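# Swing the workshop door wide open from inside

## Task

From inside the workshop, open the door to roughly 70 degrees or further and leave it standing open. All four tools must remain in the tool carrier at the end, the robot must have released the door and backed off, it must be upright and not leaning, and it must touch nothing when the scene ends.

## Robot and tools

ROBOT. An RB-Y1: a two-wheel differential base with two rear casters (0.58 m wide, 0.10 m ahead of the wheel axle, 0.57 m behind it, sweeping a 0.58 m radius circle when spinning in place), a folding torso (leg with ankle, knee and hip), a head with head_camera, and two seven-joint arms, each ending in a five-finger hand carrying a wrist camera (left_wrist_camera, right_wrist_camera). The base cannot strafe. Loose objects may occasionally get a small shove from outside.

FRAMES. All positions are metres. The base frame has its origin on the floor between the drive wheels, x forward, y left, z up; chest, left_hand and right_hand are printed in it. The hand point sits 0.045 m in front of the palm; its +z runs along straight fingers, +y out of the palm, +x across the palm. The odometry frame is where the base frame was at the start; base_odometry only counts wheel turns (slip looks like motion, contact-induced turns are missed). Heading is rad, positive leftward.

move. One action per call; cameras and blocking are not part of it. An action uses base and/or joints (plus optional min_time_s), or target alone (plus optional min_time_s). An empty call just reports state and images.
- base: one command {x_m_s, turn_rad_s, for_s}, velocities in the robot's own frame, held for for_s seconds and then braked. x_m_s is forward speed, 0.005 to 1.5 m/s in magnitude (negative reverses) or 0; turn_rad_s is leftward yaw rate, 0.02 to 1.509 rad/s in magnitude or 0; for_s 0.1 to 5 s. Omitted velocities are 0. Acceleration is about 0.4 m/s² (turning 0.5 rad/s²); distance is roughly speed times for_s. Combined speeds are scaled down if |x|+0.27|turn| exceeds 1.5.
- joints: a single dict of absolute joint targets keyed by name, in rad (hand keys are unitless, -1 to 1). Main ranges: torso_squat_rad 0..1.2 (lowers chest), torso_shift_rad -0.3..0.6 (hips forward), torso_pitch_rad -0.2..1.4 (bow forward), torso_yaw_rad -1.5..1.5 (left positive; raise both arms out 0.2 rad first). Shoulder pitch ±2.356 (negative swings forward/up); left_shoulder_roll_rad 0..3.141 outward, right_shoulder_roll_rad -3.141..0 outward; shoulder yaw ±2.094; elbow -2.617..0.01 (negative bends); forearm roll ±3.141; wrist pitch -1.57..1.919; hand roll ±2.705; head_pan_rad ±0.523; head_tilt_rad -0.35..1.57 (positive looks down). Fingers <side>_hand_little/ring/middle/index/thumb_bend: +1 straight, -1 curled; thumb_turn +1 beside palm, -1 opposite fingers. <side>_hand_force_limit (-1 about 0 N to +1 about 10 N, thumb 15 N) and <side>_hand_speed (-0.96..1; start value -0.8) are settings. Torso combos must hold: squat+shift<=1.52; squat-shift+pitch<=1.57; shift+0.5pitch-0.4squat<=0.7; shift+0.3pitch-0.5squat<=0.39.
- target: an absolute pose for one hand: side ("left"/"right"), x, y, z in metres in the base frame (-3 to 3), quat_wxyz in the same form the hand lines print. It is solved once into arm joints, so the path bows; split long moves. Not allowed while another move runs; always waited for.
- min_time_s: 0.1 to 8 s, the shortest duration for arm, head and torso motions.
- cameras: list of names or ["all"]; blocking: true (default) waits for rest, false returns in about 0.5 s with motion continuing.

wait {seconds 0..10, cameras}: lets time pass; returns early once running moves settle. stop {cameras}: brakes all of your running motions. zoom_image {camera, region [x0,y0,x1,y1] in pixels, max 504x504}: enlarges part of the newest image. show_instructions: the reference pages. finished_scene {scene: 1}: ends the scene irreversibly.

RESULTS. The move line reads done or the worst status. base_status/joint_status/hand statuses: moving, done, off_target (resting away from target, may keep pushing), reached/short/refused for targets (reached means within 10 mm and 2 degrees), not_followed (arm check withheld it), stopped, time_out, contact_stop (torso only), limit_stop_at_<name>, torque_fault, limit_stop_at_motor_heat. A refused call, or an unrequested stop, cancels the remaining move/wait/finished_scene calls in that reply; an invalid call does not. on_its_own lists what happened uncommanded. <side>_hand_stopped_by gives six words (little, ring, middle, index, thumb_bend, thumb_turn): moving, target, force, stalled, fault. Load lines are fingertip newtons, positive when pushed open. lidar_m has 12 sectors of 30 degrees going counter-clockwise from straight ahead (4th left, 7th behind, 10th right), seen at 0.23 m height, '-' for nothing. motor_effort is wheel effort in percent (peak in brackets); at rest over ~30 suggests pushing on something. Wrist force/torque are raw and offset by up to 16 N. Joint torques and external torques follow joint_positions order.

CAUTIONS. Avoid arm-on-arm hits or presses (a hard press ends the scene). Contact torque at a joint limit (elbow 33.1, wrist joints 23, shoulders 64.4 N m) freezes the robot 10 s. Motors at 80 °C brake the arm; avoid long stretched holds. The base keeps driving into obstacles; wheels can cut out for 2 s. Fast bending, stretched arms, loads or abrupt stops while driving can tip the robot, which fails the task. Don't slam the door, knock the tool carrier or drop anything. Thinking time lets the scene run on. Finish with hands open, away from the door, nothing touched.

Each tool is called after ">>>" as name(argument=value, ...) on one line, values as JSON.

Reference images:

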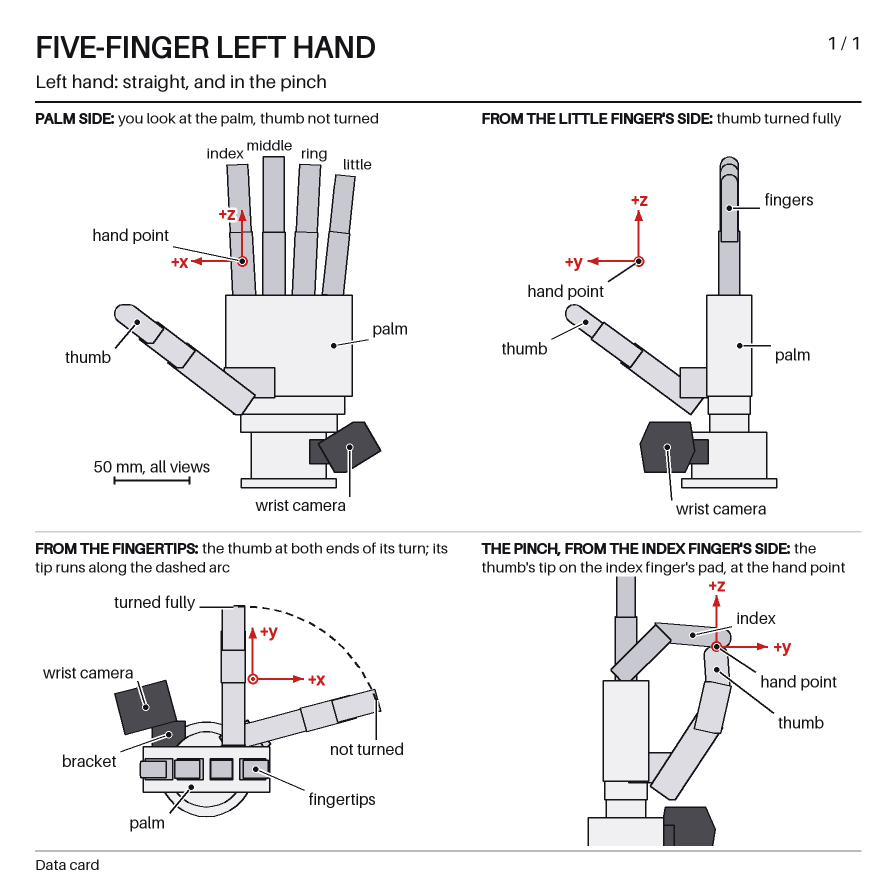

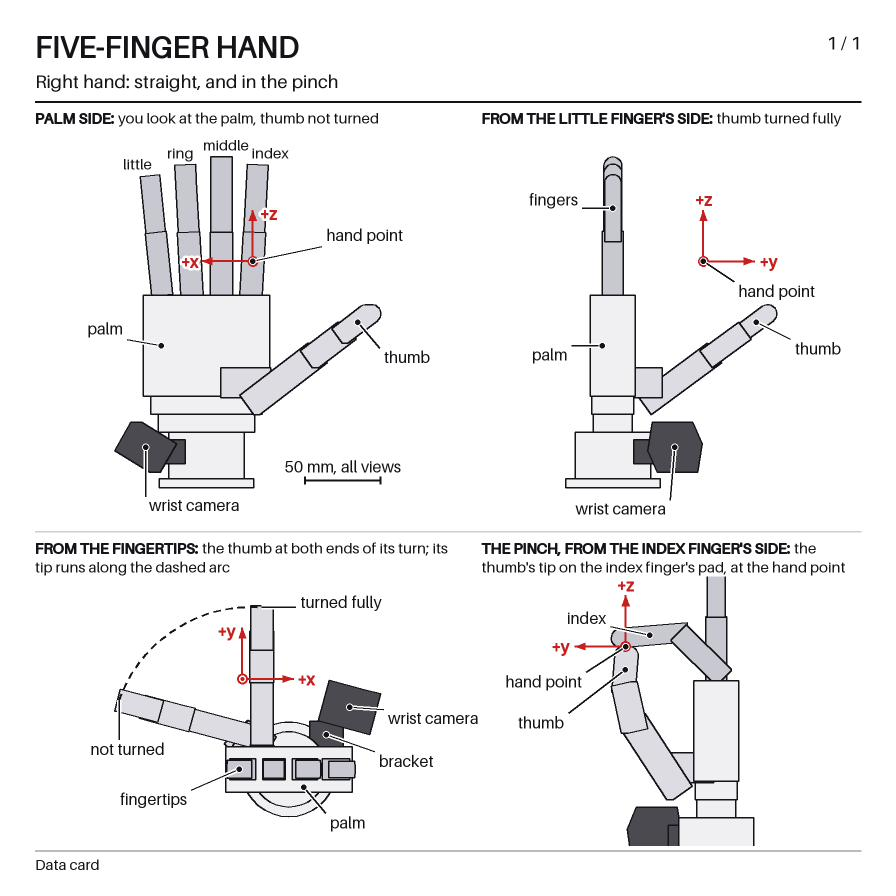

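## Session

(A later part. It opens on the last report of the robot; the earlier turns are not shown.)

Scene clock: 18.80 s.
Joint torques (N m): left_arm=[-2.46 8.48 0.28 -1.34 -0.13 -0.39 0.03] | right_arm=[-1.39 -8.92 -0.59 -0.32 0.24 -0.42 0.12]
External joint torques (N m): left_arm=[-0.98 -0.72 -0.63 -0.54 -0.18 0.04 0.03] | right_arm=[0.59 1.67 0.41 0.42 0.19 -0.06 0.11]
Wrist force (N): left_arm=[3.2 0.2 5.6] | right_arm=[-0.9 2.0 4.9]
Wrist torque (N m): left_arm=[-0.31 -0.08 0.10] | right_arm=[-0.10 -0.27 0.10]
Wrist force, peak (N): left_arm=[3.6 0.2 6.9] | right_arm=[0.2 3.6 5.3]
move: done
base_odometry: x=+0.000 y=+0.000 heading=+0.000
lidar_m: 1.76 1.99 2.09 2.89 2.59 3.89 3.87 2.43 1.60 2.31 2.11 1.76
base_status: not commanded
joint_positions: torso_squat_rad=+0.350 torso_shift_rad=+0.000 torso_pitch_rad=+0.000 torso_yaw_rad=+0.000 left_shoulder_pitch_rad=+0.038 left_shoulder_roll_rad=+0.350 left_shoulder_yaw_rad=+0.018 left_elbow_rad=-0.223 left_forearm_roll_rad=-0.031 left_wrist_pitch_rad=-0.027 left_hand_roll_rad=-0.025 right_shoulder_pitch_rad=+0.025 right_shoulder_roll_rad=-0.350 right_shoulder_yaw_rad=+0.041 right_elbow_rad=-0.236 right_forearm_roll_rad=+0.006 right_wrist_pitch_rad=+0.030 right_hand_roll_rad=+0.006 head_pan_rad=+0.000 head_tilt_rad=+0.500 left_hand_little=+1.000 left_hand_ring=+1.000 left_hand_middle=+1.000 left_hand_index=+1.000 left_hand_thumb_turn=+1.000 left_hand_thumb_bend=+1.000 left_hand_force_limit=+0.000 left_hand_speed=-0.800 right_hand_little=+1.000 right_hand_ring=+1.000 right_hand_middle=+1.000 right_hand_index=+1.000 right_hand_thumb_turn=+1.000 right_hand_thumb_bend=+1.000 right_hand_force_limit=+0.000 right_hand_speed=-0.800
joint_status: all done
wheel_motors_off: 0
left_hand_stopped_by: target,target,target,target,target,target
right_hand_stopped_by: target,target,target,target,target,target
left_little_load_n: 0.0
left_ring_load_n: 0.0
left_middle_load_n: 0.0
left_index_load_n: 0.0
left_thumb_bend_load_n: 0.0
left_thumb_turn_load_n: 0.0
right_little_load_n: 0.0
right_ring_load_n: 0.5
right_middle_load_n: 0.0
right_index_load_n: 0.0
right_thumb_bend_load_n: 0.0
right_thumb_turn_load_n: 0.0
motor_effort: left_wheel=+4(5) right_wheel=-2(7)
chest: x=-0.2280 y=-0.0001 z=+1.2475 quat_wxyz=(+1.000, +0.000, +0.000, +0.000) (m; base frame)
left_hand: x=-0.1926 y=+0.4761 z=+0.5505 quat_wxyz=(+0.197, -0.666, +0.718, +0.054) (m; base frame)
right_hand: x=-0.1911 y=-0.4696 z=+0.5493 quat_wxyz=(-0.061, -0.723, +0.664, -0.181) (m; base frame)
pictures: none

>>> move(base={"turn_rad_s": 0.3, "for_s": 1.0}, joints={"left_shoulder_roll_rad": 0.15, "right_shoulder_roll_rad": -0.15})

>>> move(base={"x_m_s": 0.4, "for_s": 2.9})

>>> move(base={"turn_rad_s": -0.5, "for_s": 1.08}, joints={"head_tilt_rad": 0.6}, cameras=["head_camera"])

Scene clock: 26.90 s.
Joint torques (N m): left_arm=[-1.43 6.32 0.42 -1.21 -0.05 -0.42 0.34] | right_arm=[-1.77 -5.04 -0.12 -0.76 0.06 -0.25 0.02]
External joint torques (N m): left_arm=[0.08 2.24 0.02 -0.38 -0.08 0.04 0.34] | right_arm=[0.22 -0.26 0.32 0.12 0.01 0.15 0.02]
Wrist force (N): left_arm=[1.8 0.3 6.0] | right_arm=[0.7 2.4 5.4]
Wrist torque (N m): left_arm=[-0.36 0.02 0.04] | right_arm=[-0.10 -0.46 0.17]
Wrist force, peak (N): left_arm=[4.6 1.5 6.4] | right_arm=[0.7 2.1 6.1]
move: done
base_odometry: x=+0.000 y=+0.000 heading=+0.300
lidar_m: 1.81 2.50 2.09 3.00 2.59 3.89 2.44 1.61 1.61 2.40 1.81 1.76
base_status: done (sent for 1 of 1 s)
joint_positions: torso_squat_rad=+0.350 torso_shift_rad=+0.000 torso_pitch_rad=+0.000 torso_yaw_rad=+0.000 left_shoulder_pitch_rad=+0.038 left_shoulder_roll_rad=+0.150 left_shoulder_yaw_rad=+0.018 left_elbow_rad=-0.223 left_forearm_roll_rad=-0.031 left_wrist_pitch_rad=-0.027 left_hand_roll_rad=-0.025 right_shoulder_pitch_rad=+0.025 right_shoulder_roll_rad=-0.150 right_shoulder_yaw_rad=+0.041 right_elbow_rad=-0.236 right_forearm_roll_rad=+0.006 right_wrist_pitch_rad=+0.030 right_hand_roll_rad=+0.006 head_pan_rad=+0.000 head_tilt_rad=+0.500 left_hand_little=+1.000 left_hand_ring=+1.000 left_hand_middle=+1.000 left_hand_index=+1.000 left_hand_thumb_turn=+1.000 left_hand_thumb_bend=+1.000 left_hand_force_limit=+0.000 left_hand_speed=-0.800 right_hand_little=+1.000 right_hand_ring=+1.000 right_hand_middle=+1.000 right_hand_index=+1.000 right_hand_thumb_turn=+1.000 right_hand_thumb_bend=+1.000 right_hand_force_limit=+0.000 right_hand_speed=-0.800
joint_status: all done
wheel_motors_off: 0
left_hand_stopped_by: target,target,target,target,target,target
right_hand_stopped_by: target,target,target,target,target,target
left_little_load_n: 0.0
left_ring_load_n: 0.0
left_middle_load_n: 0.0
left_index_load_n: 0.0
left_thumb_bend_load_n: 0.0
left_thumb_turn_load_n: 0.0
right_little_load_n: 0.0
right_ring_load_n: 0.0
right_middle_load_n: 0.0
right_index_load_n: 0.0
right_thumb_bend_load_n: 0.0
right_thumb_turn_load_n: 0.0
motor_effort: left_wheel=+5(24) right_wheel=+13(29)
chest: x=-0.2280 y=-0.0001 z=+1.2475 quat_wxyz=(+1.000, +0.000, +0.000, +0.000) (m; base frame)
left_hand: x=-0.1916 y=+0.3164 z=+0.5151 quat_wxyz=(+0.130, -0.685, +0.717, -0.018) (m; base frame)
right_hand: x=-0.1907 y=-0.3098 z=+0.5152 quat_wxyz=(+0.011, -0.724, +0.681, -0.114) (m; base frame)
pictures: none

Scene clock: 31.33 s.
Joint torques (N m): left_arm=[-0.49 6.07 0.2 -0.83 0.12 -0.53 0.09] | right_arm=[-1.5 -5 0.08 -0.68 0.02 -0.33 0.11]
External joint torques (N m): left_arm=[1.01 1.99 -0.2 -0.01 0.09 -0.06 0.09] | right_arm=[0.47 -0.21 0.52 0.2 -0.03 0.07 0.11]
Wrist force (N): left_arm=[1.4 0.3 6.2] | right_arm=[0.3 2.0 5.3]
Wrist torque (N m): left_arm=[-0.36 0.08 0.02] | right_arm=[-0.17 -0.40 0.18]
Wrist force, peak (N): left_arm=[2.6 0.9 6.9] | right_arm=[0.6 2.4 5.9]
move: done
base_odometry: x=+1.108 y=+0.343 heading=+0.301
lidar_m: 0.78 1.07 2.31 1.77 3.14 4.90 3.60 2.57 2.89 1.08 0.78 0.73
base_status: done (sent for 2.9 of 2.9 s)
joint_positions: torso_squat_rad=+0.350 torso_shift_rad=+0.000 torso_pitch_rad=+0.000 torso_yaw_rad=+0.000 left_shoulder_pitch_rad=+0.038 left_shoulder_roll_rad=+0.150 left_shoulder_yaw_rad=+0.018 left_elbow_rad=-0.223 left_forearm_roll_rad=-0.031 left_wrist_pitch_rad=-0.027 left_hand_roll_rad=-0.025 right_shoulder_pitch_rad=+0.025 right_shoulder_roll_rad=-0.150 right_shoulder_yaw_rad=+0.041 right_elbow_rad=-0.236 right_forearm_roll_rad=+0.006 right_wrist_pitch_rad=+0.030 right_hand_roll_rad=+0.006 head_pan_rad=+0.000 head_tilt_rad=+0.500 left_hand_little=+1.000 left_hand_ring=+1.000 left_hand_middle=+1.000 left_hand_index=+1.000 left_hand_thumb_turn=+1.000 left_hand_thumb_bend=+1.000 left_hand_force_limit=+0.000 left_hand_speed=-0.800 right_hand_little=+1.000 right_hand_ring=+1.000 right_hand_middle=+1.000 right_hand_index=+1.000 right_hand_thumb_turn=+1.000 right_hand_thumb_bend=+1.000 right_hand_force_limit=+0.000 right_hand_speed=-0.800
joint_status: not commanded
wheel_motors_off: 0
left_hand_stopped_by: target,target,target,target,target,target
right_hand_stopped_by: target,target,target,target,target,target
left_little_load_n: 0.0
left_ring_load_n: 0.0
left_middle_load_n: 0.0
left_index_load_n: 0.0
left_thumb_bend_load_n: 0.0
left_thumb_turn_load_n: 0.0
right_little_load_n: 0.0
right_ring_load_n: 0.0
right_middle_load_n: 0.0
right_index_load_n: 0.0
right_thumb_bend_load_n: 0.0
right_thumb_turn_load_n: 0.0
motor_effort: left_wheel=+8(37) right_wheel=-8(39)
chest: x=-0.2280 y=-0.0001 z=+1.2475 quat_wxyz=(+1.000, +0.000, +0.000, +0.000) (m; base frame)
left_hand: x=-0.1914 y=+0.3164 z=+0.5151 quat_wxyz=(+0.130, -0.684, +0.717, -0.018) (m; base frame)
right_hand: x=-0.1908 y=-0.3098 z=+0.5152 quat_wxyz=(+0.011, -0.724, +0.681, -0.114) (m; base frame)
pictures: none

Scene clock: 33.97 s.
Joint torques (N m): left_arm=[-1.14 5.46 -0.47 -0.86 0.1 -0.3 0.25] | right_arm=[-1.84 -4.49 -0.45 -0.67 0.08 -0.37 0.13]
External joint torques (N m): left_arm=[0.37 1.39 -0.87 -0.03 0.07 0.17 0.26] | right_arm=[0.14 0.3 -0.01 0.22 0.04 0.03 0.13]
Wrist force (N): left_arm=[2.2 1.0 6.2] | right_arm=[0.5 2.5 5.2]
Wrist torque (N m): left_arm=[-0.24 0.04 0.00] | right_arm=[-0.09 -0.44 0.18]
Wrist force, peak (N): left_arm=[2.5 -0.1 7.0] | right_arm=[0.8 2.9 5.5]
move: done
base_odometry: x=+1.108 y=+0.343 heading=-0.232
lidar_m: 0.73 0.77 1.04 2.34 1.76 3.25 4.88 3.60 2.56 2.89 1.08 0.78
base_status: done (sent for 1.07 of 1.07 s)
joint_positions: torso_squat_rad=+0.350 torso_shift_rad=+0.000 torso_pitch_rad=+0.000 torso_yaw_rad=+0.000 left_shoulder_pitch_rad=+0.038 left_shoulder_roll_rad=+0.150 left_shoulder_yaw_rad=+0.018 left_elbow_rad=-0.223 left_forearm_roll_rad=-0.031 left_wrist_pitch_rad=-0.027 left_hand_roll_rad=-0.025 right_shoulder_pitch_rad=+0.025 right_shoulder_roll_rad=-0.150 right_shoulder_yaw_rad=+0.041 right_elbow_rad=-0.236 right_forearm_roll_rad=+0.006 right_wrist_pitch_rad=+0.030 right_hand_roll_rad=+0.006 head_pan_rad=+0.000 head_tilt_rad=+0.600 left_hand_little=+1.000 left_hand_ring=+1.000 left_hand_middle=+1.000 left_hand_index=+1.000 left_hand_thumb_turn=+1.000 left_hand_thumb_bend=+1.000 left_hand_force_limit=+0.000 left_hand_speed=-0.800 right_hand_little=+1.000 right_hand_ring=+1.000 right_hand_middle=+1.000 right_hand_index=+1.000 right_hand_thumb_turn=+1.000 right_hand_thumb_bend=+1.000 right_hand_force_limit=+0.000 right_hand_speed=-0.800
joint_status: all done
wheel_motors_off: 0
left_hand_stopped_by: target,target,target,target,target,target
right_hand_stopped_by: target,target,target,target,target,target
left_little_load_n: 0.0
left_ring_load_n: 0.0
left_middle_load_n: 0.5
left_index_load_n: 0.0
left_thumb_bend_load_n: 0.0
left_thumb_turn_load_n: 0.0
right_little_load_n: 0.0
right_ring_load_n: 0.0
right_middle_load_n: 0.0
right_index_load_n: 0.0
right_thumb_bend_load_n: 0.0
right_thumb_turn_load_n: 0.0
motor_effort: left_wheel=+12(31) right_wheel=+4(38)
chest: x=-0.2280 y=+0.0000 z=+1.2475 quat_wxyz=(+1.000, +0.000, +0.000, +0.000) (m; base frame)
left_hand: x=-0.1914 y=+0.3164 z=+0.5151 quat_wxyz=(+0.130, -0.684, +0.717, -0.018) (m; base frame)
right_hand: x=-0.1908 y=-0.3099 z=+0.5152 quat_wxyz=(+0.011, -0.724, +0.681, -0.114) (m; base frame)
pictures: head_camera
camera_calibration:
head_camera: T_world_to_cam=[[-0.0110994, -0.999616, 0.0253959, -0.0328884], [-0.537647, -0.0154479, -0.843028, 1.16936], [0.843097, -0.0230112, -0.537269, 0.896218], [0, 0, 0, 1]] pos_world=[-0.127262, 0.00581136, 1.46815]

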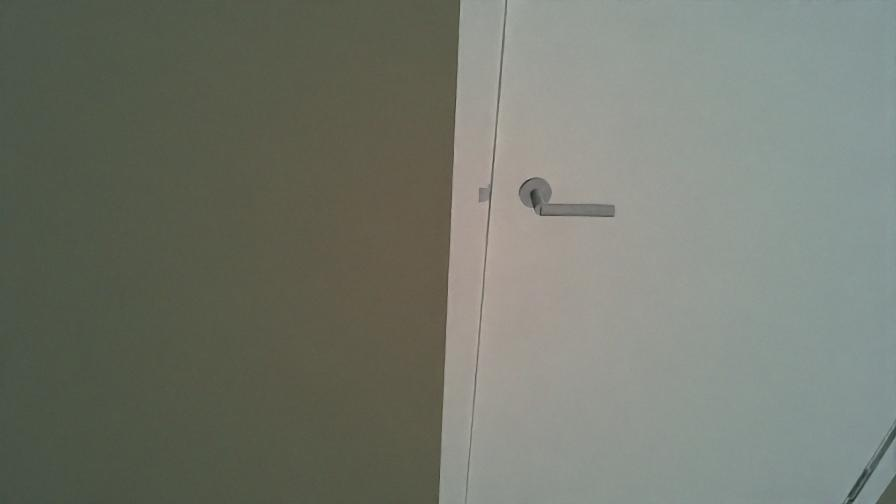

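>>> move(joints={"right_hand_little": 0.0, "right_hand_ring": 0.0, "right_hand_middle": 0.0, "right_hand_index": 0.0, "right_elbow_rad": -1.5, "right_shoulder_pitch_rad": 0.2, "right_hand_speed": 0.0})

>>> move(target={"side": "right", "x": 0.3, "y": -0.23, "z": 1.08, "quat_wxyz": [0.5, -0.5, 0.5, -0.5]}, min_time_s=2, cameras=["head_camera", "right_wrist_camera"])

Scene clock: 40.03 s.
Joint torques (N m): left_arm=[-0.88 5.89 -0.44 -1.22 -0.14 -0.56 0.05] | right_arm=[-7.25 -3.33 -1.57 -9.1 0.15 -1.72 0.07]
External joint torques (N m): left_arm=[0.62 1.82 -0.84 -0.39 -0.18 -0.1 0.06] | right_arm=[0.16 -0.13 0.3 0.84 -0.05 0.3 0.07]
Wrist force (N): left_arm=[1.6 1.0 5.8] | right_arm=[0.1 7.0 1.4]
Wrist torque (N m): left_arm=[-0.22 0.05 -0.01] | right_arm=[0.49 -0.25 0.31]
Wrist force, peak (N): left_arm=[2.0 0.6 7.2] | right_arm=[0.4 6.2 4.6]
move: done
base_odometry: x=+1.108 y=+0.343 heading=-0.232
lidar_m: 0.73 0.77 1.05 2.33 1.76 3.25 4.87 3.61 2.56 2.89 1.10 0.78
base_status: not commanded
joint_positions: torso_squat_rad=+0.350 torso_shift_rad=+0.000 torso_pitch_rad=+0.000 torso_yaw_rad=+0.000 left_shoulder_pitch_rad=+0.038 left_shoulder_roll_rad=+0.150 left_shoulder_yaw_rad=+0.018 left_elbow_rad=-0.223 left_forearm_roll_rad=-0.031 left_wrist_pitch_rad=-0.027 left_hand_roll_rad=-0.025 right_shoulder_pitch_rad=+0.200 right_shoulder_roll_rad=-0.150 right_shoulder_yaw_rad=+0.041 right_elbow_rad=-1.500 right_forearm_roll_rad=+0.006 right_wrist_pitch_rad=+0.030 right_hand_roll_rad=+0.006 head_pan_rad=+0.000 head_tilt_rad=+0.600 left_hand_little=+1.000 left_hand_ring=+1.000 left_hand_middle=+1.000 left_hand_index=+1.000 left_hand_thumb_turn=+1.000 left_hand_thumb_bend=+1.000 left_hand_force_limit=+0.000 left_hand_speed=-0.800 right_hand_little=+0.000 right_hand_ring=+0.000 right_hand_middle=+0.000 right_hand_index=+0.000 right_hand_thumb_turn=+1.000 right_hand_thumb_bend=+1.000 right_hand_force_limit=+0.000 right_hand_speed=+0.000
joint_status: all done
wheel_motors_off: 0
left_hand_stopped_by: target,target,target,target,target,target
right_hand_stopped_by: target,target,target,target,target,target
left_little_load_n: 0.0
left_ring_load_n: 0.0
left_middle_load_n: 0.0
left_index_load_n: 0.0
left_thumb_bend_load_n: 0.0
left_thumb_turn_load_n: 0.0
right_little_load_n: 0.0
right_ring_load_n: 0.0
right_middle_load_n: 0.0
right_index_load_n: 0.0
right_thumb_bend_load_n: 0.0
right_thumb_turn_load_n: 0.0
motor_effort: left_wheel=+13(14) right_wheel=+5(7)
chest: x=-0.2280 y=+0.0000 z=+1.2475 quat_wxyz=(+1.000, +0.000, +0.000, +0.000) (m; base frame)
left_hand: x=-0.1914 y=+0.3164 z=+0.5151 quat_wxyz=(+0.130, -0.684, +0.717, -0.018) (m; base frame)
right_hand: x=+0.2345 y=-0.2641 z=+0.8157 quat_wxyz=(+0.376, -0.601, +0.533, -0.463) (m; base frame)
pictures: none

Scene clock: 42.37 s.
Joint torques (N m): left_arm=[-0.33 5.53 -0.04 -1.09 0.02 -0.37 0.21] | right_arm=[-11.37 -4.27 -2.97 -9.94 -0.09 -1.61 -0.1]
External joint torques (N m): left_arm=[1.18 1.45 -0.43 -0.26 -0.02 0.1 0.21] | right_arm=[-1.52 -1.09 -0.95 0.37 -0.36 0.51 -0.1]
Wrist force (N): left_arm=[1.1 0.1 6.2] | right_arm=[1.7 7.2 -0.2]
Wrist torque (N m): left_arm=[-0.36 0.15 0.01] | right_arm=[0.58 -0.40 0.34]
Wrist force, peak (N): left_arm=[2.1 0.8 7.0] | right_arm=[1.3 7.8 -0.6]
move: done
base_odometry: x=+1.108 y=+0.343 heading=-0.232
lidar_m: 0.73 0.77 1.04 2.34 1.76 3.24 4.88 3.60 2.57 2.89 1.08 0.78
base_status: not commanded
joint_positions: torso_squat_rad=+0.350 torso_shift_rad=+0.000 torso_pitch_rad=+0.000 torso_yaw_rad=+0.000 left_shoulder_pitch_rad=+0.038 left_shoulder_roll_rad=+0.150 left_shoulder_yaw_rad=+0.018 left_elbow_rad=-0.223 left_forearm_roll_rad=-0.031 left_wrist_pitch_rad=-0.027 left_hand_roll_rad=-0.025 right_shoulder_pitch_rad=+0.083 right_shoulder_roll_rad=-0.166 right_shoulder_yaw_rad=-0.020 right_elbow_rad=-2.114 right_forearm_roll_rad=-0.079 right_wrist_pitch_rad=+0.462 right_hand_roll_rad=-0.098 head_pan_rad=+0.000 head_tilt_rad=+0.600 left_hand_little=+1.000 left_hand_ring=+1.000 left_hand_middle=+1.000 left_hand_index=+1.000 left_hand_thumb_turn=+1.000 left_hand_thumb_bend=+1.000 left_hand_force_limit=+0.000 left_hand_speed=-0.800 right_hand_little=+0.000 right_hand_ring=+0.000 right_hand_middle=+0.000 right_hand_index=+0.000 right_hand_thumb_turn=+1.000 right_hand_thumb_bend=+1.000 right_hand_force_limit=+0.000 right_hand_speed=+0.000
joint_status: all done
wheel_motors_off: 0
left_hand_stopped_by: target,target,target,target,target,target
right_hand_stopped_by: target,target,target,target,target,target
left_little_load_n: 0.0
left_ring_load_n: 0.0
left_middle_load_n: 0.0
left_index_load_n: 0.0
left_thumb_bend_load_n: 0.0
left_thumb_turn_load_n: 0.0
right_little_load_n: 0.0
right_ring_load_n: 0.0
right_middle_load_n: 0.0
right_index_load_n: 0.0
right_thumb_bend_load_n: 0.0
right_thumb_turn_load_n: 0.0
motor_effort: left_wheel=+13(14) right_wheel=+5(6)
chest: x=-0.2280 y=+0.0000 z=+1.2475 quat_wxyz=(+1.000, +0.000, +0.000, +0.000) (m; base frame)
left_hand: x=-0.1914 y=+0.3164 z=+0.5151 quat_wxyz=(+0.130, -0.684, +0.717, -0.018) (m; base frame)
right_hand: x=+0.2999 y=-0.2298 z=+1.0800 quat_wxyz=(+0.500, -0.500, +0.500, -0.500) (m; base frame)
right_hand_status: reached (checked arc, planned for 2.0 s): 0 mm and 0.0 deg off.
pictures: head_camera, right_wrist_camera
camera_calibration:
head_camera: T_world_to_cam=[[-0.0110994, -0.999616, 0.0253959, -0.0328884], [-0.537647, -0.0154479, -0.843028, 1.16936], [0.843097, -0.0230112, -0.537269, 0.896218], [0, 0, 0, 1]] pos_world=[-0.127262, 0.00581136, 1.46815]
right_wrist_camera: T_world_to_cam=[[0.0188448, -0.23811, -0.971055, 0.986937], [-0.488558, 0.845186, -0.216728, 0.579471], [0.872328, 0.478501, -0.100403, 0.075428], [0, 0, 0, 1]] pos_world=[0.198709, -0.290854, 1.09153]

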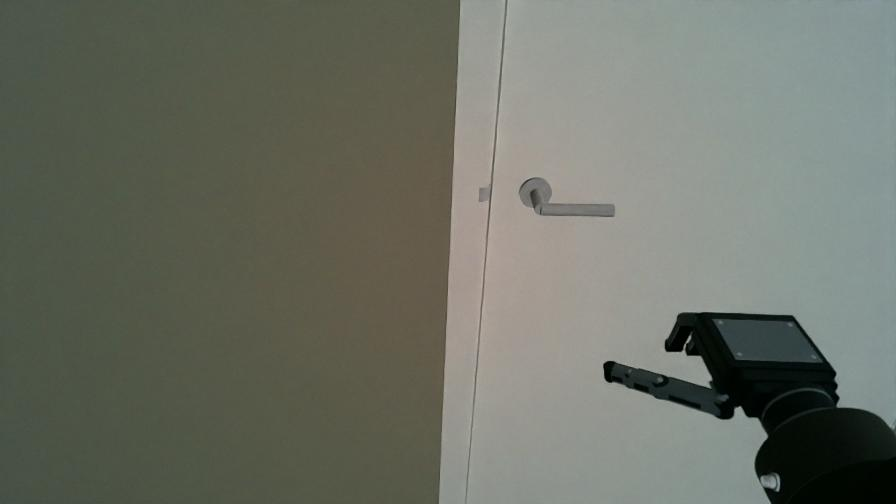

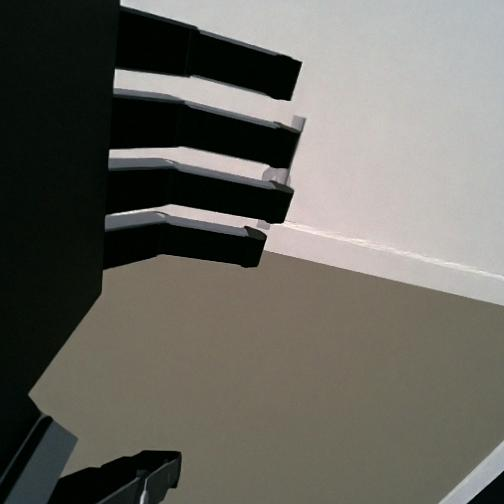

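>>> move(base={"x_m_s": 0.2, "for_s": 1.35}, joints={"right_hand_thumb_turn": -1, "head_tilt_rad": 0.75, "head_pan_rad": -0.25}, cameras=["head_camera", "right_wrist_camera"])

Scene clock: 46.07 s.
Joint torques (N m): left_arm=[-0.47 5.38 -0.2 -1.01 0.05 -0.32 0.18] | right_arm=[-10.26 -3.52 -2.89 -9.98 -0.06 -1.74 -0.02]
External joint torques (N m): left_arm=[1.02 1.31 -0.6 -0.18 0.02 0.14 0.18] | right_arm=[-0.42 -0.32 -0.88 0.33 -0.34 0.38 -0.03]
Wrist force (N): left_arm=[2.3 0.9 6.6] | right_arm=[0.9 7.3 -0.4]
Wrist torque (N m): left_arm=[-0.27 -0.01 0.04] | right_arm=[0.60 -0.27 0.27]
Wrist force, peak (N): left_arm=[2.2 0.6 7.1] | right_arm=[0.9 7.8 -0.5]
move: done
base_odometry: x=+1.374 y=+0.280 heading=-0.233
lidar_m: 0.45 0.49 0.66 1.72 1.92 3.25 5.16 3.82 2.73 2.01 0.68 0.50
base_status: done (sent for 1.37 of 1.37 s)
joint_positions: torso_squat_rad=+0.350 torso_shift_rad=+0.000 torso_pitch_rad=+0.000 torso_yaw_rad=+0.000 left_shoulder_pitch_rad=+0.038 left_shoulder_roll_rad=+0.150 left_shoulder_yaw_rad=+0.018 left_elbow_rad=-0.223 left_forearm_roll_rad=-0.031 left_wrist_pitch_rad=-0.027 left_hand_roll_rad=-0.025 right_shoulder_pitch_rad=+0.083 right_shoulder_roll_rad=-0.166 right_shoulder_yaw_rad=-0.020 right_elbow_rad=-2.114 right_forearm_roll_rad=-0.079 right_wrist_pitch_rad=+0.462 right_hand_roll_rad=-0.098 head_pan_rad=-0.250 head_tilt_rad=+0.750 left_hand_little=+1.000 left_hand_ring=+1.000 left_hand_middle=+1.000 left_hand_index=+1.000 left_hand_thumb_turn=+1.000 left_hand_thumb_bend=+1.000 left_hand_force_limit=+0.000 left_hand_speed=-0.800 right_hand_little=+0.000 right_hand_ring=+0.000 right_hand_middle=+0.000 right_hand_index=+0.000 right_hand_thumb_turn=-1.000 right_hand_thumb_bend=+1.000 right_hand_force_limit=+0.000 right_hand_speed=+0.000
joint_status: all done
wheel_motors_off: 0
left_hand_stopped_by: target,target,target,target,target,target
right_hand_stopped_by: target,target,target,target,target,target
left_little_load_n: 0.0
left_ring_load_n: 0.0
left_middle_load_n: 0.0
left_index_load_n: 0.0
left_thumb_bend_load_n: 0.0
left_thumb_turn_load_n: 0.0
right_little_load_n: 0.0
right_ring_load_n: 0.0
right_middle_load_n: 0.0
right_index_load_n: 0.0
right_thumb_bend_load_n: 0.0
right_thumb_turn_load_n: 0.0
motor_effort: left_wheel=-8(35) right_wheel=+10(37)
chest: x=-0.2280 y=+0.0000 z=+1.2475 quat_wxyz=(+1.000, +0.000, +0.000, +0.000) (m; base frame)
left_hand: x=-0.1914 y=+0.3164 z=+0.5151 quat_wxyz=(+0.130, -0.684, +0.717, -0.018) (m; base frame)
right_hand: x=+0.3000 y=-0.2298 z=+1.0801 quat_wxyz=(+0.500, -0.500, +0.500, -0.500) (m; base frame)
pictures: head_camera, right_wrist_camera
camera_calibration:
head_camera: T_world_to_cam=[[-0.25412, -0.966802, 0.0267848, -0.0850243], [-0.641015, 0.147622, -0.753198, 1.01806], [0.724239, -0.208573, -0.657248, 1.04543], [0, 0, 0, 1]] pos_world=[-0.126156, -0.0144415, 1.45618]
right_wrist_camera: T_world_to_cam=[[0.0190633, -0.238105, -0.971052, 0.986989], [-0.48856, 0.84516, -0.216827, 0.579594], [0.872322, 0.478551, -0.100217, 0.0752495], [0, 0, 0, 1]] pos_world=[0.198709, -0.290854, 1.09163]

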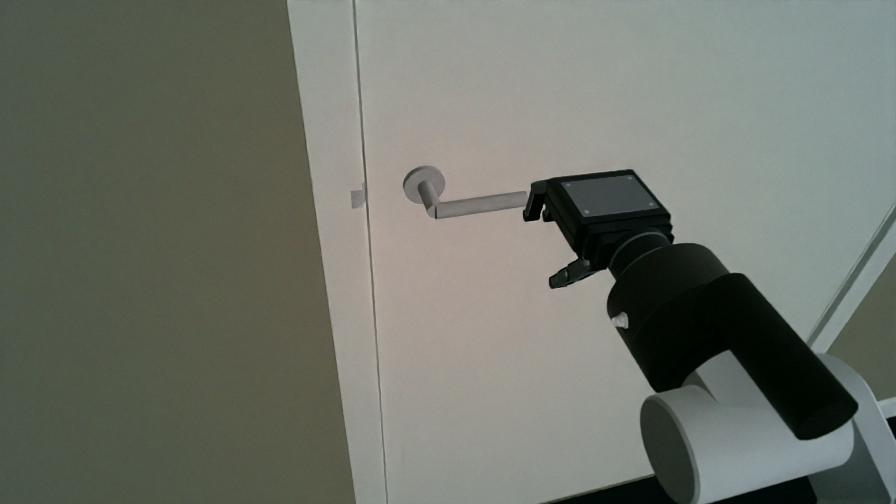

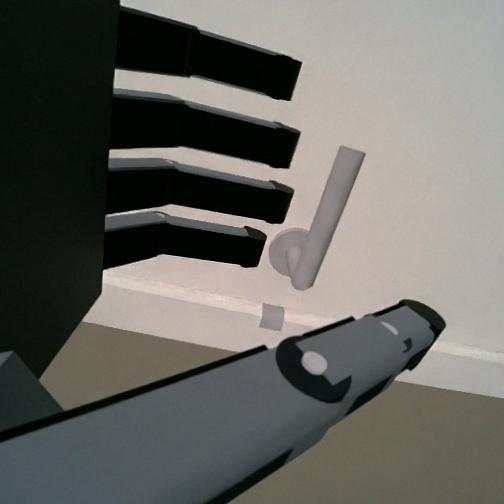

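>>> move(target={"side": "right", "x": 0.445, "y": -0.215, "z": 1.08, "quat_wxyz": [0.5, -0.5, 0.5, -0.5]}, min_time_s=1.5, cameras=["head_camera", "right_wrist_camera"])

Scene clock: 48.87 s.
Joint torques (N m): left_arm=[-0.75 5.19 -0.42 -0.73 0.13 -0.42 0.19] | right_arm=[-19.61 -3.75 -2.28 -9.86 0.52 -2.28 -0.16]
External joint torques (N m): left_arm=[0.75 1.12 -0.82 0.1 0.1 0.05 0.19] | right_arm=[-0.6 1.44 -0.9 0.83 0.25 -0.16 -0.17]
Wrist force (N): left_arm=[1.6 0.0 6.0] | right_arm=[1.3 7.1 0.1]
Wrist torque (N m): left_arm=[-0.41 0.08 0.04] | right_arm=[0.51 -0.33 0.30]
Wrist force, peak (N): left_arm=[2.3 0.8 7.0] | right_arm=[2.0 7.9 -0.4]
move: done
base_odometry: x=+1.374 y=+0.280 heading=-0.233
lidar_m: 0.46 0.49 0.67 1.72 1.93 3.26 5.15 3.82 2.72 2.02 0.69 0.49
base_status: not commanded
joint_positions: torso_squat_rad=+0.350 torso_shift_rad=+0.000 torso_pitch_rad=+0.000 torso_yaw_rad=+0.000 left_shoulder_pitch_rad=+0.038 left_shoulder_roll_rad=+0.150 left_shoulder_yaw_rad=+0.018 left_elbow_rad=-0.223 left_forearm_roll_rad=-0.031 left_wrist_pitch_rad=-0.027 left_hand_roll_rad=-0.025 right_shoulder_pitch_rad=-0.439 right_shoulder_roll_rad=-0.150 right_shoulder_yaw_rad=-0.097 right_elbow_rad=-1.454 right_forearm_roll_rad=-0.014 right_wrist_pitch_rad=+0.312 right_hand_roll_rad=-0.114 head_pan_rad=-0.250 head_tilt_rad=+0.750 left_hand_little=+1.000 left_hand_ring=+1.000 left_hand_middle=+1.000 left_hand_index=+1.000 left_hand_thumb_turn=+1.000 left_hand_thumb_bend=+1.000 left_hand_force_limit=+0.000 left_hand_speed=-0.800 right_hand_little=+0.000 right_hand_ring=+0.000 right_hand_middle=+0.000 right_hand_index=+0.000 right_hand_thumb_turn=-1.000 right_hand_thumb_bend=+1.000 right_hand_force_limit=+0.000 right_hand_speed=+0.000
joint_status: all done
wheel_motors_off: 0
left_hand_stopped_by: target,target,target,target,target,target
right_hand_stopped_by: target,target,target,target,target,target
left_little_load_n: 0.0
left_ring_load_n: 0.0
left_middle_load_n: 0.0
left_index_load_n: 0.0
left_thumb_bend_load_n: 0.0
left_thumb_turn_load_n: 0.0
right_little_load_n: 0.0
right_ring_load_n: 0.0
right_middle_load_n: 0.0
right_index_load_n: 0.0
right_thumb_bend_load_n: 0.0
right_thumb_turn_load_n: 0.0
motor_effort: left_wheel=-8(9) right_wheel=+10(11)
chest: x=-0.2280 y=+0.0000 z=+1.2475 quat_wxyz=(+1.000, +0.000, +0.000, +0.000) (m; base frame)
left_hand: x=-0.1914 y=+0.3164 z=+0.5151 quat_wxyz=(+0.130, -0.684, +0.717, -0.018) (m; base frame)
right_hand: x=+0.4450 y=-0.2149 z=+1.0802 quat_wxyz=(+0.500, -0.500, +0.500, -0.500) (m; base frame)
right_hand_status: reached (checked arc, planned for 1.5 s): 0 mm and 0.0 deg off.
pictures: head_camera, right_wrist_camera
camera_calibration:
head_camera: T_world_to_cam=[[-0.25412, -0.966802, 0.0267848, -0.0850243], [-0.641015, 0.147622, -0.753198, 1.01806], [0.724239, -0.208573, -0.657248, 1.04543], [0, 0, 0, 1]] pos_world=[-0.126156, -0.0144415, 1.45618]
right_wrist_camera: T_world_to_cam=[[0.0188325, -0.238788, -0.970889, 0.98768], [-0.48846, 0.84509, -0.217323, 0.638375], [0.872383, 0.478333, -0.100724, -0.0578741], [0, 0, 0, 1]] pos_world=[0.343709, -0.275955, 1.09183]

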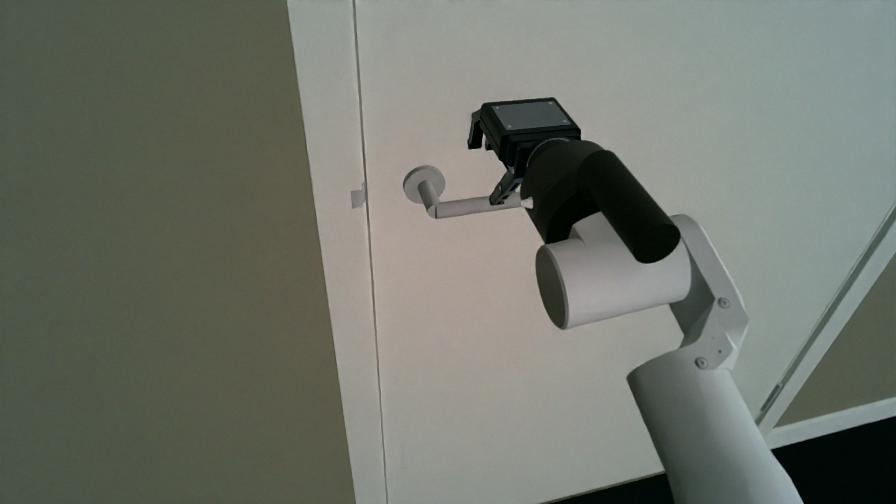

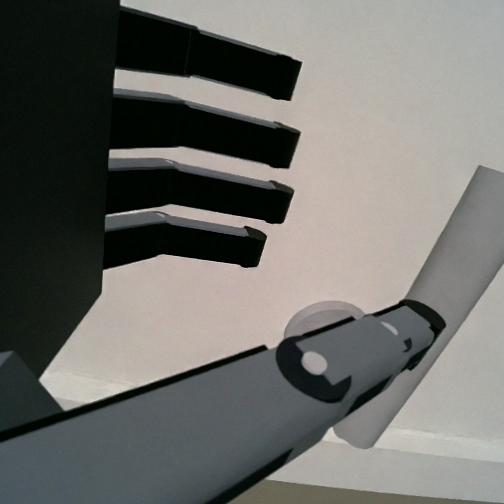

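>>> move(joints={"right_hand_thumb_turn": 1}, cameras=["head_camera", "right_wrist_camera"])

>>> zoom_image(camera="head_camera", region=[380, 70, 620, 250])

Scene clock: 51.43 s.
Joint torques (N m): left_arm=[-0.92 5.11 0.3 -0.67 0.04 -0.59 0.35] | right_arm=[-19.5 -3.66 -2.38 -9.89 0.51 -2.15 -0.25]
External joint torques (N m): left_arm=[0.59 1.03 -0.1 0.15 0.01 -0.13 0.36] | right_arm=[-0.49 1.51 -1 0.8 0.25 -0.03 -0.25]
Wrist force (N): left_arm=[2.2 0.2 6.3] | right_arm=[1.6 7.1 -0.4]
Wrist torque (N m): left_arm=[-0.36 0.02 0.04] | right_arm=[0.57 -0.39 0.34]
Wrist force, peak (N): left_arm=[2.4 0.6 7.0] | right_arm=[1.1 7.9 -0.2]
move: done
base_odometry: x=+1.374 y=+0.280 heading=-0.233
lidar_m: 0.45 0.49 0.66 1.71 1.93 3.25 5.15 3.81 2.72 2.03 0.70 0.49
base_status: not commanded
joint_positions: torso_squat_rad=+0.350 torso_shift_rad=+0.000 torso_pitch_rad=+0.000 torso_yaw_rad=+0.000 left_shoulder_pitch_rad=+0.038 left_shoulder_roll_rad=+0.150 left_shoulder_yaw_rad=+0.018 left_elbow_rad=-0.223 left_forearm_roll_rad=-0.031 left_wrist_pitch_rad=-0.027 left_hand_roll_rad=-0.025 right_shoulder_pitch_rad=-0.439 right_shoulder_roll_rad=-0.150 right_shoulder_yaw_rad=-0.097 right_elbow_rad=-1.454 right_forearm_roll_rad=-0.014 right_wrist_pitch_rad=+0.312 right_hand_roll_rad=-0.114 head_pan_rad=-0.250 head_tilt_rad=+0.750 left_hand_little=+1.000 left_hand_ring=+1.000 left_hand_middle=+1.000 left_hand_index=+1.000 left_hand_thumb_turn=+1.000 left_hand_thumb_bend=+1.000 left_hand_force_limit=+0.000 left_hand_speed=-0.800 right_hand_little=+0.000 right_hand_ring=+0.000 right_hand_middle=+0.000 right_hand_index=+0.000 right_hand_thumb_turn=+1.000 right_hand_thumb_bend=+1.000 right_hand_force_limit=+0.000 right_hand_speed=+0.000
joint_status: all done
wheel_motors_off: 0
left_hand_stopped_by: target,target,target,target,target,target
right_hand_stopped_by: target,target,target,target,target,target
left_little_load_n: 0.0
left_ring_load_n: 0.0
left_middle_load_n: 0.0
left_index_load_n: 0.0
left_thumb_bend_load_n: 0.0
left_thumb_turn_load_n: 0.0
right_little_load_n: 0.0
right_ring_load_n: 0.0
right_middle_load_n: 0.0
right_index_load_n: 0.0
right_thumb_bend_load_n: 0.0
right_thumb_turn_load_n: -0.5
motor_effort: left_wheel=-8(9) right_wheel=+10(12)
chest: x=-0.2280 y=+0.0000 z=+1.2475 quat_wxyz=(+1.000, +0.000, +0.000, +0.000) (m; base frame)
left_hand: x=-0.1914 y=+0.3164 z=+0.5151 quat_wxyz=(+0.130, -0.684, +0.717, -0.018) (m; base frame)
right_hand: x=+0.4450 y=-0.2149 z=+1.0802 quat_wxyz=(+0.500, -0.500, +0.500, -0.500) (m; base frame)
pictures: head_camera, right_wrist_camera
camera_calibration:
head_camera: T_world_to_cam=[[-0.25412, -0.966802, 0.0267848, -0.0850243], [-0.641015, 0.147622, -0.753198, 1.01806], [0.724239, -0.208573, -0.657248, 1.04543], [0, 0, 0, 1]] pos_world=[-0.126156, -0.0144415, 1.45618]
right_wrist_camera: T_world_to_cam=[[0.0188325, -0.238788, -0.970889, 0.98768], [-0.48846, 0.84509, -0.217323, 0.638375], [0.872383, 0.478333, -0.100724, -0.0578741], [0, 0, 0, 1]] pos_world=[0.343709, -0.275955, 1.09183]

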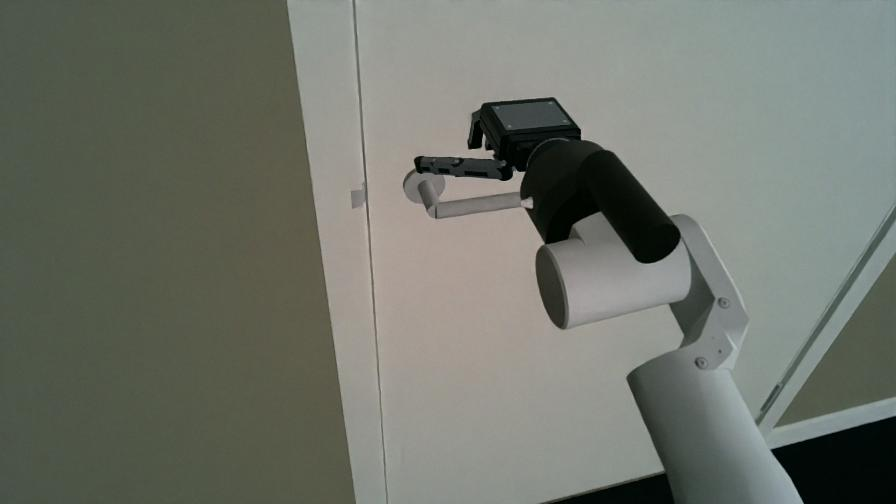

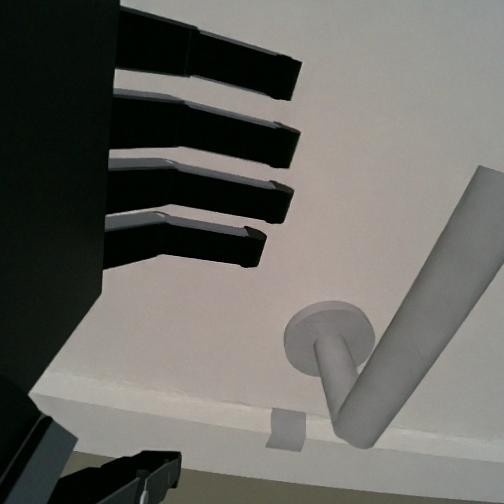

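Scaled by 2.100 from the camera's 896x504 image, which has a finer 1280x720 frame.

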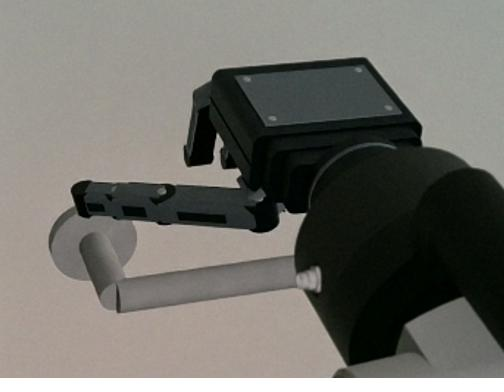

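>>> move(target={"side": "right", "x": 0.445, "y": -0.215, "z": 0.985, "quat_wxyz": [0.5, -0.5, 0.5, -0.5]}, min_time_s=2, cameras=["head_camera", "right_wrist_camera"])

>>> zoom_image(camera="head_camera", region=[380, 70, 620, 250])

Scene clock: 55.13 s.
Joint torques (N m): left_arm=[-0.66 5.76 -0.07 -0.76 0.01 -0.41 0.2] | right_arm=[-18.17 -3.04 -2.09 -9.62 0.76 -2.37 0.36]
External joint torques (N m): left_arm=[0.84 1.69 -0.46 0.06 -0.02 0.06 0.2] | right_arm=[0.69 1.78 -1.29 1.05 0.58 -0.25 0.36]
Wrist force (N): left_arm=[2.1 0.8 6.0] | right_arm=[1.0 7.2 0.1]
Wrist torque (N m): left_arm=[-0.24 -0.05 0.06] | right_arm=[0.56 -0.28 0.38]
Wrist force, peak (N): left_arm=[2.1 0.7 7.2] | right_arm=[0.9 7.9 0.1]
move: done
base_odometry: x=+1.374 y=+0.280 heading=-0.233
lidar_m: 0.46 0.50 0.66 1.72 1.93 3.26 5.16 3.83 2.72 2.03 0.67 0.49
base_status: not commanded
joint_positions: torso_squat_rad=+0.350 torso_shift_rad=+0.000 torso_pitch_rad=+0.000 torso_yaw_rad=+0.000 left_shoulder_pitch_rad=+0.038 left_shoulder_roll_rad=+0.150 left_shoulder_yaw_rad=+0.018 left_elbow_rad=-0.223 left_forearm_roll_rad=-0.031 left_wrist_pitch_rad=-0.027 left_hand_roll_rad=-0.025 right_shoulder_pitch_rad=-0.435 right_shoulder_roll_rad=-0.114 right_shoulder_yaw_rad=-0.108 right_elbow_rad=-1.102 right_forearm_roll_rad=+0.014 right_wrist_pitch_rad=-0.042 right_hand_roll_rad=-0.104 head_pan_rad=-0.250 head_tilt_rad=+0.750 left_hand_little=+1.000 left_hand_ring=+1.000 left_hand_middle=+1.000 left_hand_index=+1.000 left_hand_thumb_turn=+1.000 left_hand_thumb_bend=+1.000 left_hand_force_limit=+0.000 left_hand_speed=-0.800 right_hand_little=+0.000 right_hand_ring=+0.000 right_hand_middle=+0.000 right_hand_index=+0.000 right_hand_thumb_turn=+1.000 right_hand_thumb_bend=+1.000 right_hand_force_limit=+0.000 right_hand_speed=+0.000
joint_status: all done
wheel_motors_off: 0
left_hand_stopped_by: target,target,target,target,target,target
right_hand_stopped_by: target,target,target,target,target,target
left_little_load_n: 0.5
left_ring_load_n: 0.0
left_middle_load_n: 0.0
left_index_load_n: 0.0
left_thumb_bend_load_n: 0.0
left_thumb_turn_load_n: 0.0
right_little_load_n: 0.0
right_ring_load_n: 0.0
right_middle_load_n: 0.0
right_index_load_n: 0.0
right_thumb_bend_load_n: 0.0
right_thumb_turn_load_n: 0.0
motor_effort: left_wheel=-8(9) right_wheel=+10(12)
chest: x=-0.2280 y=+0.0000 z=+1.2475 quat_wxyz=(+1.000, +0.000, +0.000, +0.000) (m; base frame)
left_hand: x=-0.1914 y=+0.3164 z=+0.5151 quat_wxyz=(+0.130, -0.684, +0.717, -0.018) (m; base frame)
right_hand: x=+0.4443 y=-0.2148 z=+0.9857 quat_wxyz=(+0.499, -0.501, +0.501, -0.499) (m; base frame)
right_hand_status: reached (checked arc, planned for 2.0 s): 1 mm and 0.2 deg off.
pictures: head_camera, right_wrist_camera
camera_calibration:
head_camera: T_world_to_cam=[[-0.25412, -0.966802, 0.0267848, -0.0850243], [-0.641015, 0.147622, -0.753198, 1.01806], [0.724239, -0.208573, -0.657248, 1.04543], [0, 0, 0, 1]] pos_world=[-0.126156, -0.0144415, 1.45618]
right_wrist_camera: T_world_to_cam=[[0.0151991, -0.238986, -0.970904, 0.897591], [-0.489287, 0.845037, -0.215664, 0.616025], [0.87199, 0.478329, -0.104089, -0.0633387], [0, 0, 0, 1]] pos_world=[0.343001, -0.275755, 0.997737]

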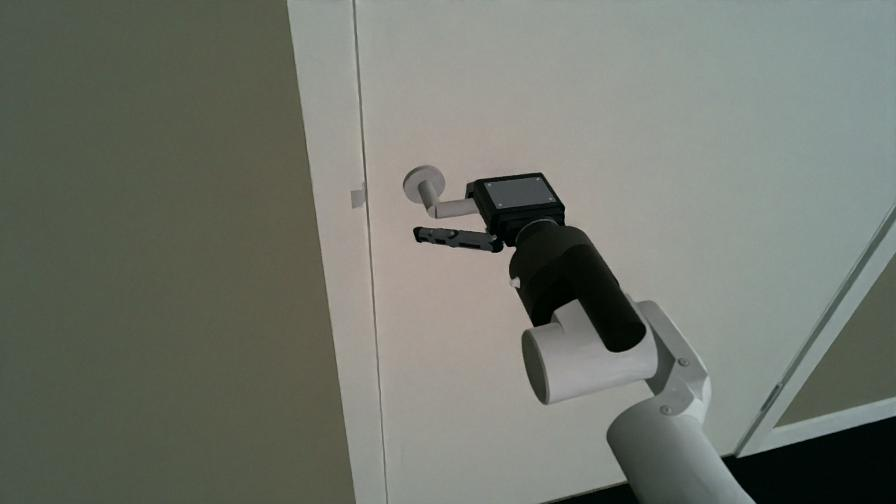

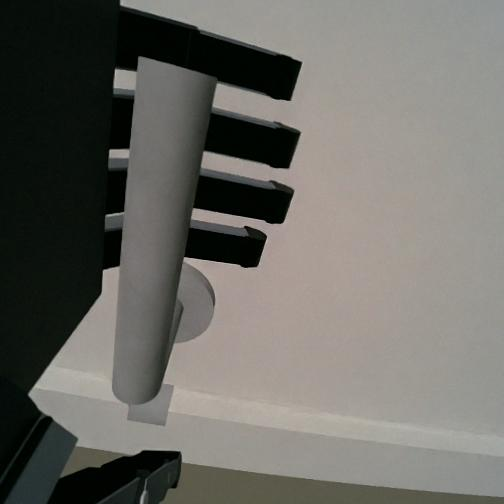

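Scaled by 2.100 from the camera's 896x504 image, which has a finer 1280x720 frame.

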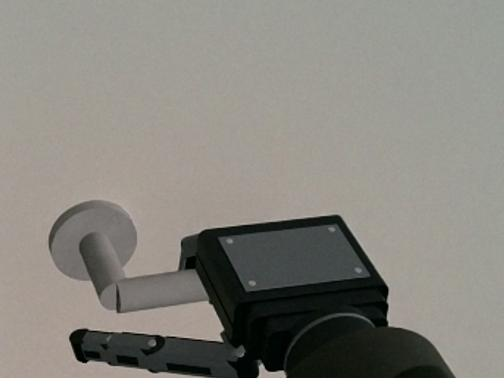

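>>> move(target={"side": "right", "x": 0.445, "y": -0.215, "z": 0.945, "quat_wxyz": [0.5, -0.5, 0.5, -0.5]}, min_time_s=2, cameras=["head_camera", "right_wrist_camera"])

>>> zoom_image(camera="head_camera", region=[380, 70, 620, 250])

Scene clock: 57.90 s.
Joint torques (N m): left_arm=[-0.45 5.8 -0.05 -0.88 -0.02 -0.49 0.08] | right_arm=[-14.46 -0.11 -0.21 -0.8 1.41 2.53 1.35]
External joint torques (N m): left_arm=[1.08 1.73 -0.44 -0.04 -0.05 -0.02 0.09] | right_arm=[4.91 5.03 0.3 9.39 1.27 4.66 1.36]
Wrist force (N): left_arm=[2.4 0.8 6.5] | right_arm=[5.5 -14.0 -22.1]
Wrist torque (N m): left_arm=[-0.28 -0.04 0.03] | right_arm=[1.25 -0.57 0.73]
Wrist force, peak (N): left_arm=[2.3 0.8 7.0] | right_arm=[5.8 -14.4 -22.8]
move: done
base_odometry: x=+1.374 y=+0.280 heading=-0.233
lidar_m: 0.45 0.49 0.67 1.72 1.92 3.27 5.16 3.82 2.72 2.01 0.69 0.49
base_status: not commanded
joint_positions: torso_squat_rad=+0.350 torso_shift_rad=-0.001 torso_pitch_rad=-0.001 torso_yaw_rad=+0.000 left_shoulder_pitch_rad=+0.038 left_shoulder_roll_rad=+0.150 left_shoulder_yaw_rad=+0.018 left_elbow_rad=-0.223 left_forearm_roll_rad=-0.031 left_wrist_pitch_rad=-0.027 left_hand_roll_rad=-0.025 right_shoulder_pitch_rad=-0.500 right_shoulder_roll_rad=-0.110 right_shoulder_yaw_rad=-0.134 right_elbow_rad=-0.841 right_forearm_roll_rad=+0.017 right_wrist_pitch_rad=-0.249 right_hand_roll_rad=-0.091 head_pan_rad=-0.250 head_tilt_rad=+0.750 left_hand_little=+1.000 left_hand_ring=+1.000 left_hand_middle=+1.000 left_hand_index=+1.000 left_hand_thumb_turn=+1.000 left_hand_thumb_bend=+1.000 left_hand_force_limit=+0.000 left_hand_speed=-0.800 right_hand_little=+0.000 right_hand_ring=+0.000 right_hand_middle=+0.000 right_hand_index=+0.000 right_hand_thumb_turn=+1.000 right_hand_thumb_bend=+1.000 right_hand_force_limit=+0.000 right_hand_speed=+0.000
joint_status: all done
wheel_motors_off: 0
left_hand_stopped_by: target,target,target,target,target,target
right_hand_stopped_by: target,target,target,target,target,target
left_little_load_n: 0.0
left_ring_load_n: 0.0
left_middle_load_n: 0.0
left_index_load_n: 0.0
left_thumb_bend_load_n: 0.0
left_thumb_turn_load_n: 0.0
right_little_load_n: 0.0
right_ring_load_n: 0.0
right_middle_load_n: 0.0
right_index_load_n: 1.0
right_thumb_bend_load_n: 0.0
right_thumb_turn_load_n: -0.5
motor_effort: left_wheel=-8(9) right_wheel=+13(15)
chest: x=-0.2287 y=+0.0000 z=+1.2475 quat_wxyz=(+1.000, +0.000, -0.001, +0.000) (m; base frame)
left_hand: x=-0.1912 y=+0.3164 z=+0.5151 quat_wxyz=(+0.130, -0.684, +0.717, -0.019) (m; base frame)
right_hand: x=+0.4456 y=-0.2155 z=+0.9484 quat_wxyz=(+0.501, -0.499, +0.499, -0.502) (m; base frame)
right_hand_status: reached (checked arc, planned for 2.0 s): 3 mm and 0.3 deg off.
pictures: head_camera, right_wrist_camera
camera_calibration:
head_camera: T_world_to_cam=[[-0.254354, -0.966746, 0.0265711, -0.0848493], [-0.640151, 0.147704, -0.753917, 1.01868], [0.724922, -0.208771, -0.656432, 1.04493], [0, 0, 0, 1]] pos_world=[-0.126959, -0.0143413, 1.45618]
right_wrist_camera: T_world_to_cam=[[0.0236613, -0.239029, -0.970724, 0.857211], [-0.486878, 0.845307, -0.220014, 0.61239], [0.87315, 0.47783, -0.0963766, -0.0759797], [0, 0, 0, 1]] pos_world=[0.344218, -0.276455, 0.959527]

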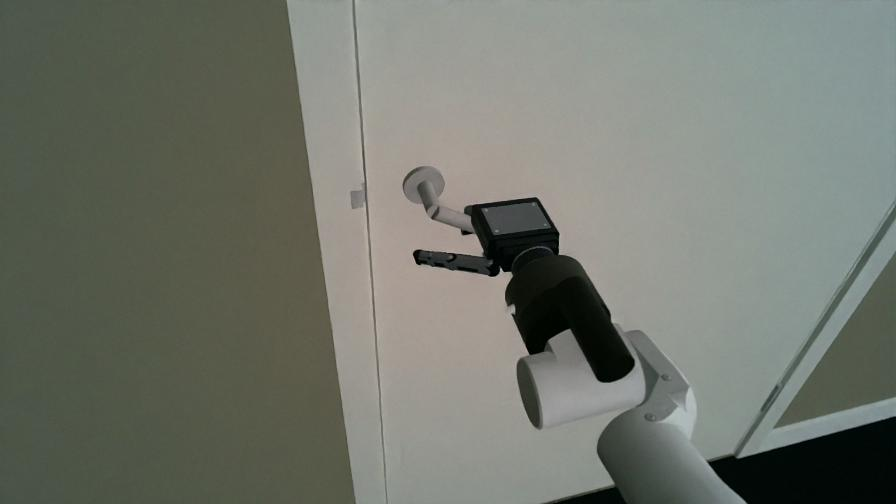

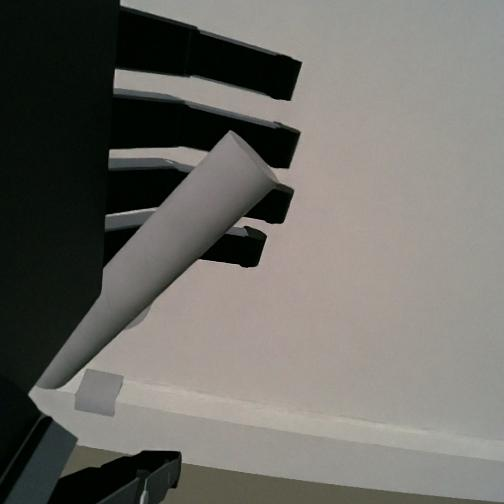

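Scaled by 2.100 from the camera's 896x504 image, which has a finer 1280x720 frame.

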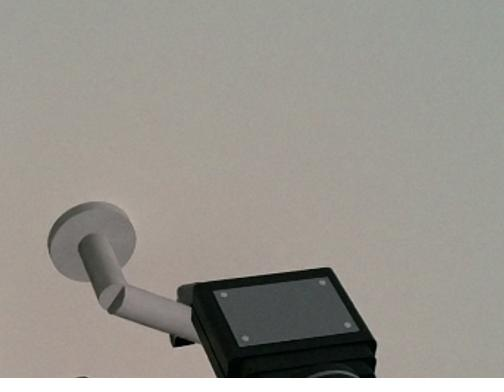

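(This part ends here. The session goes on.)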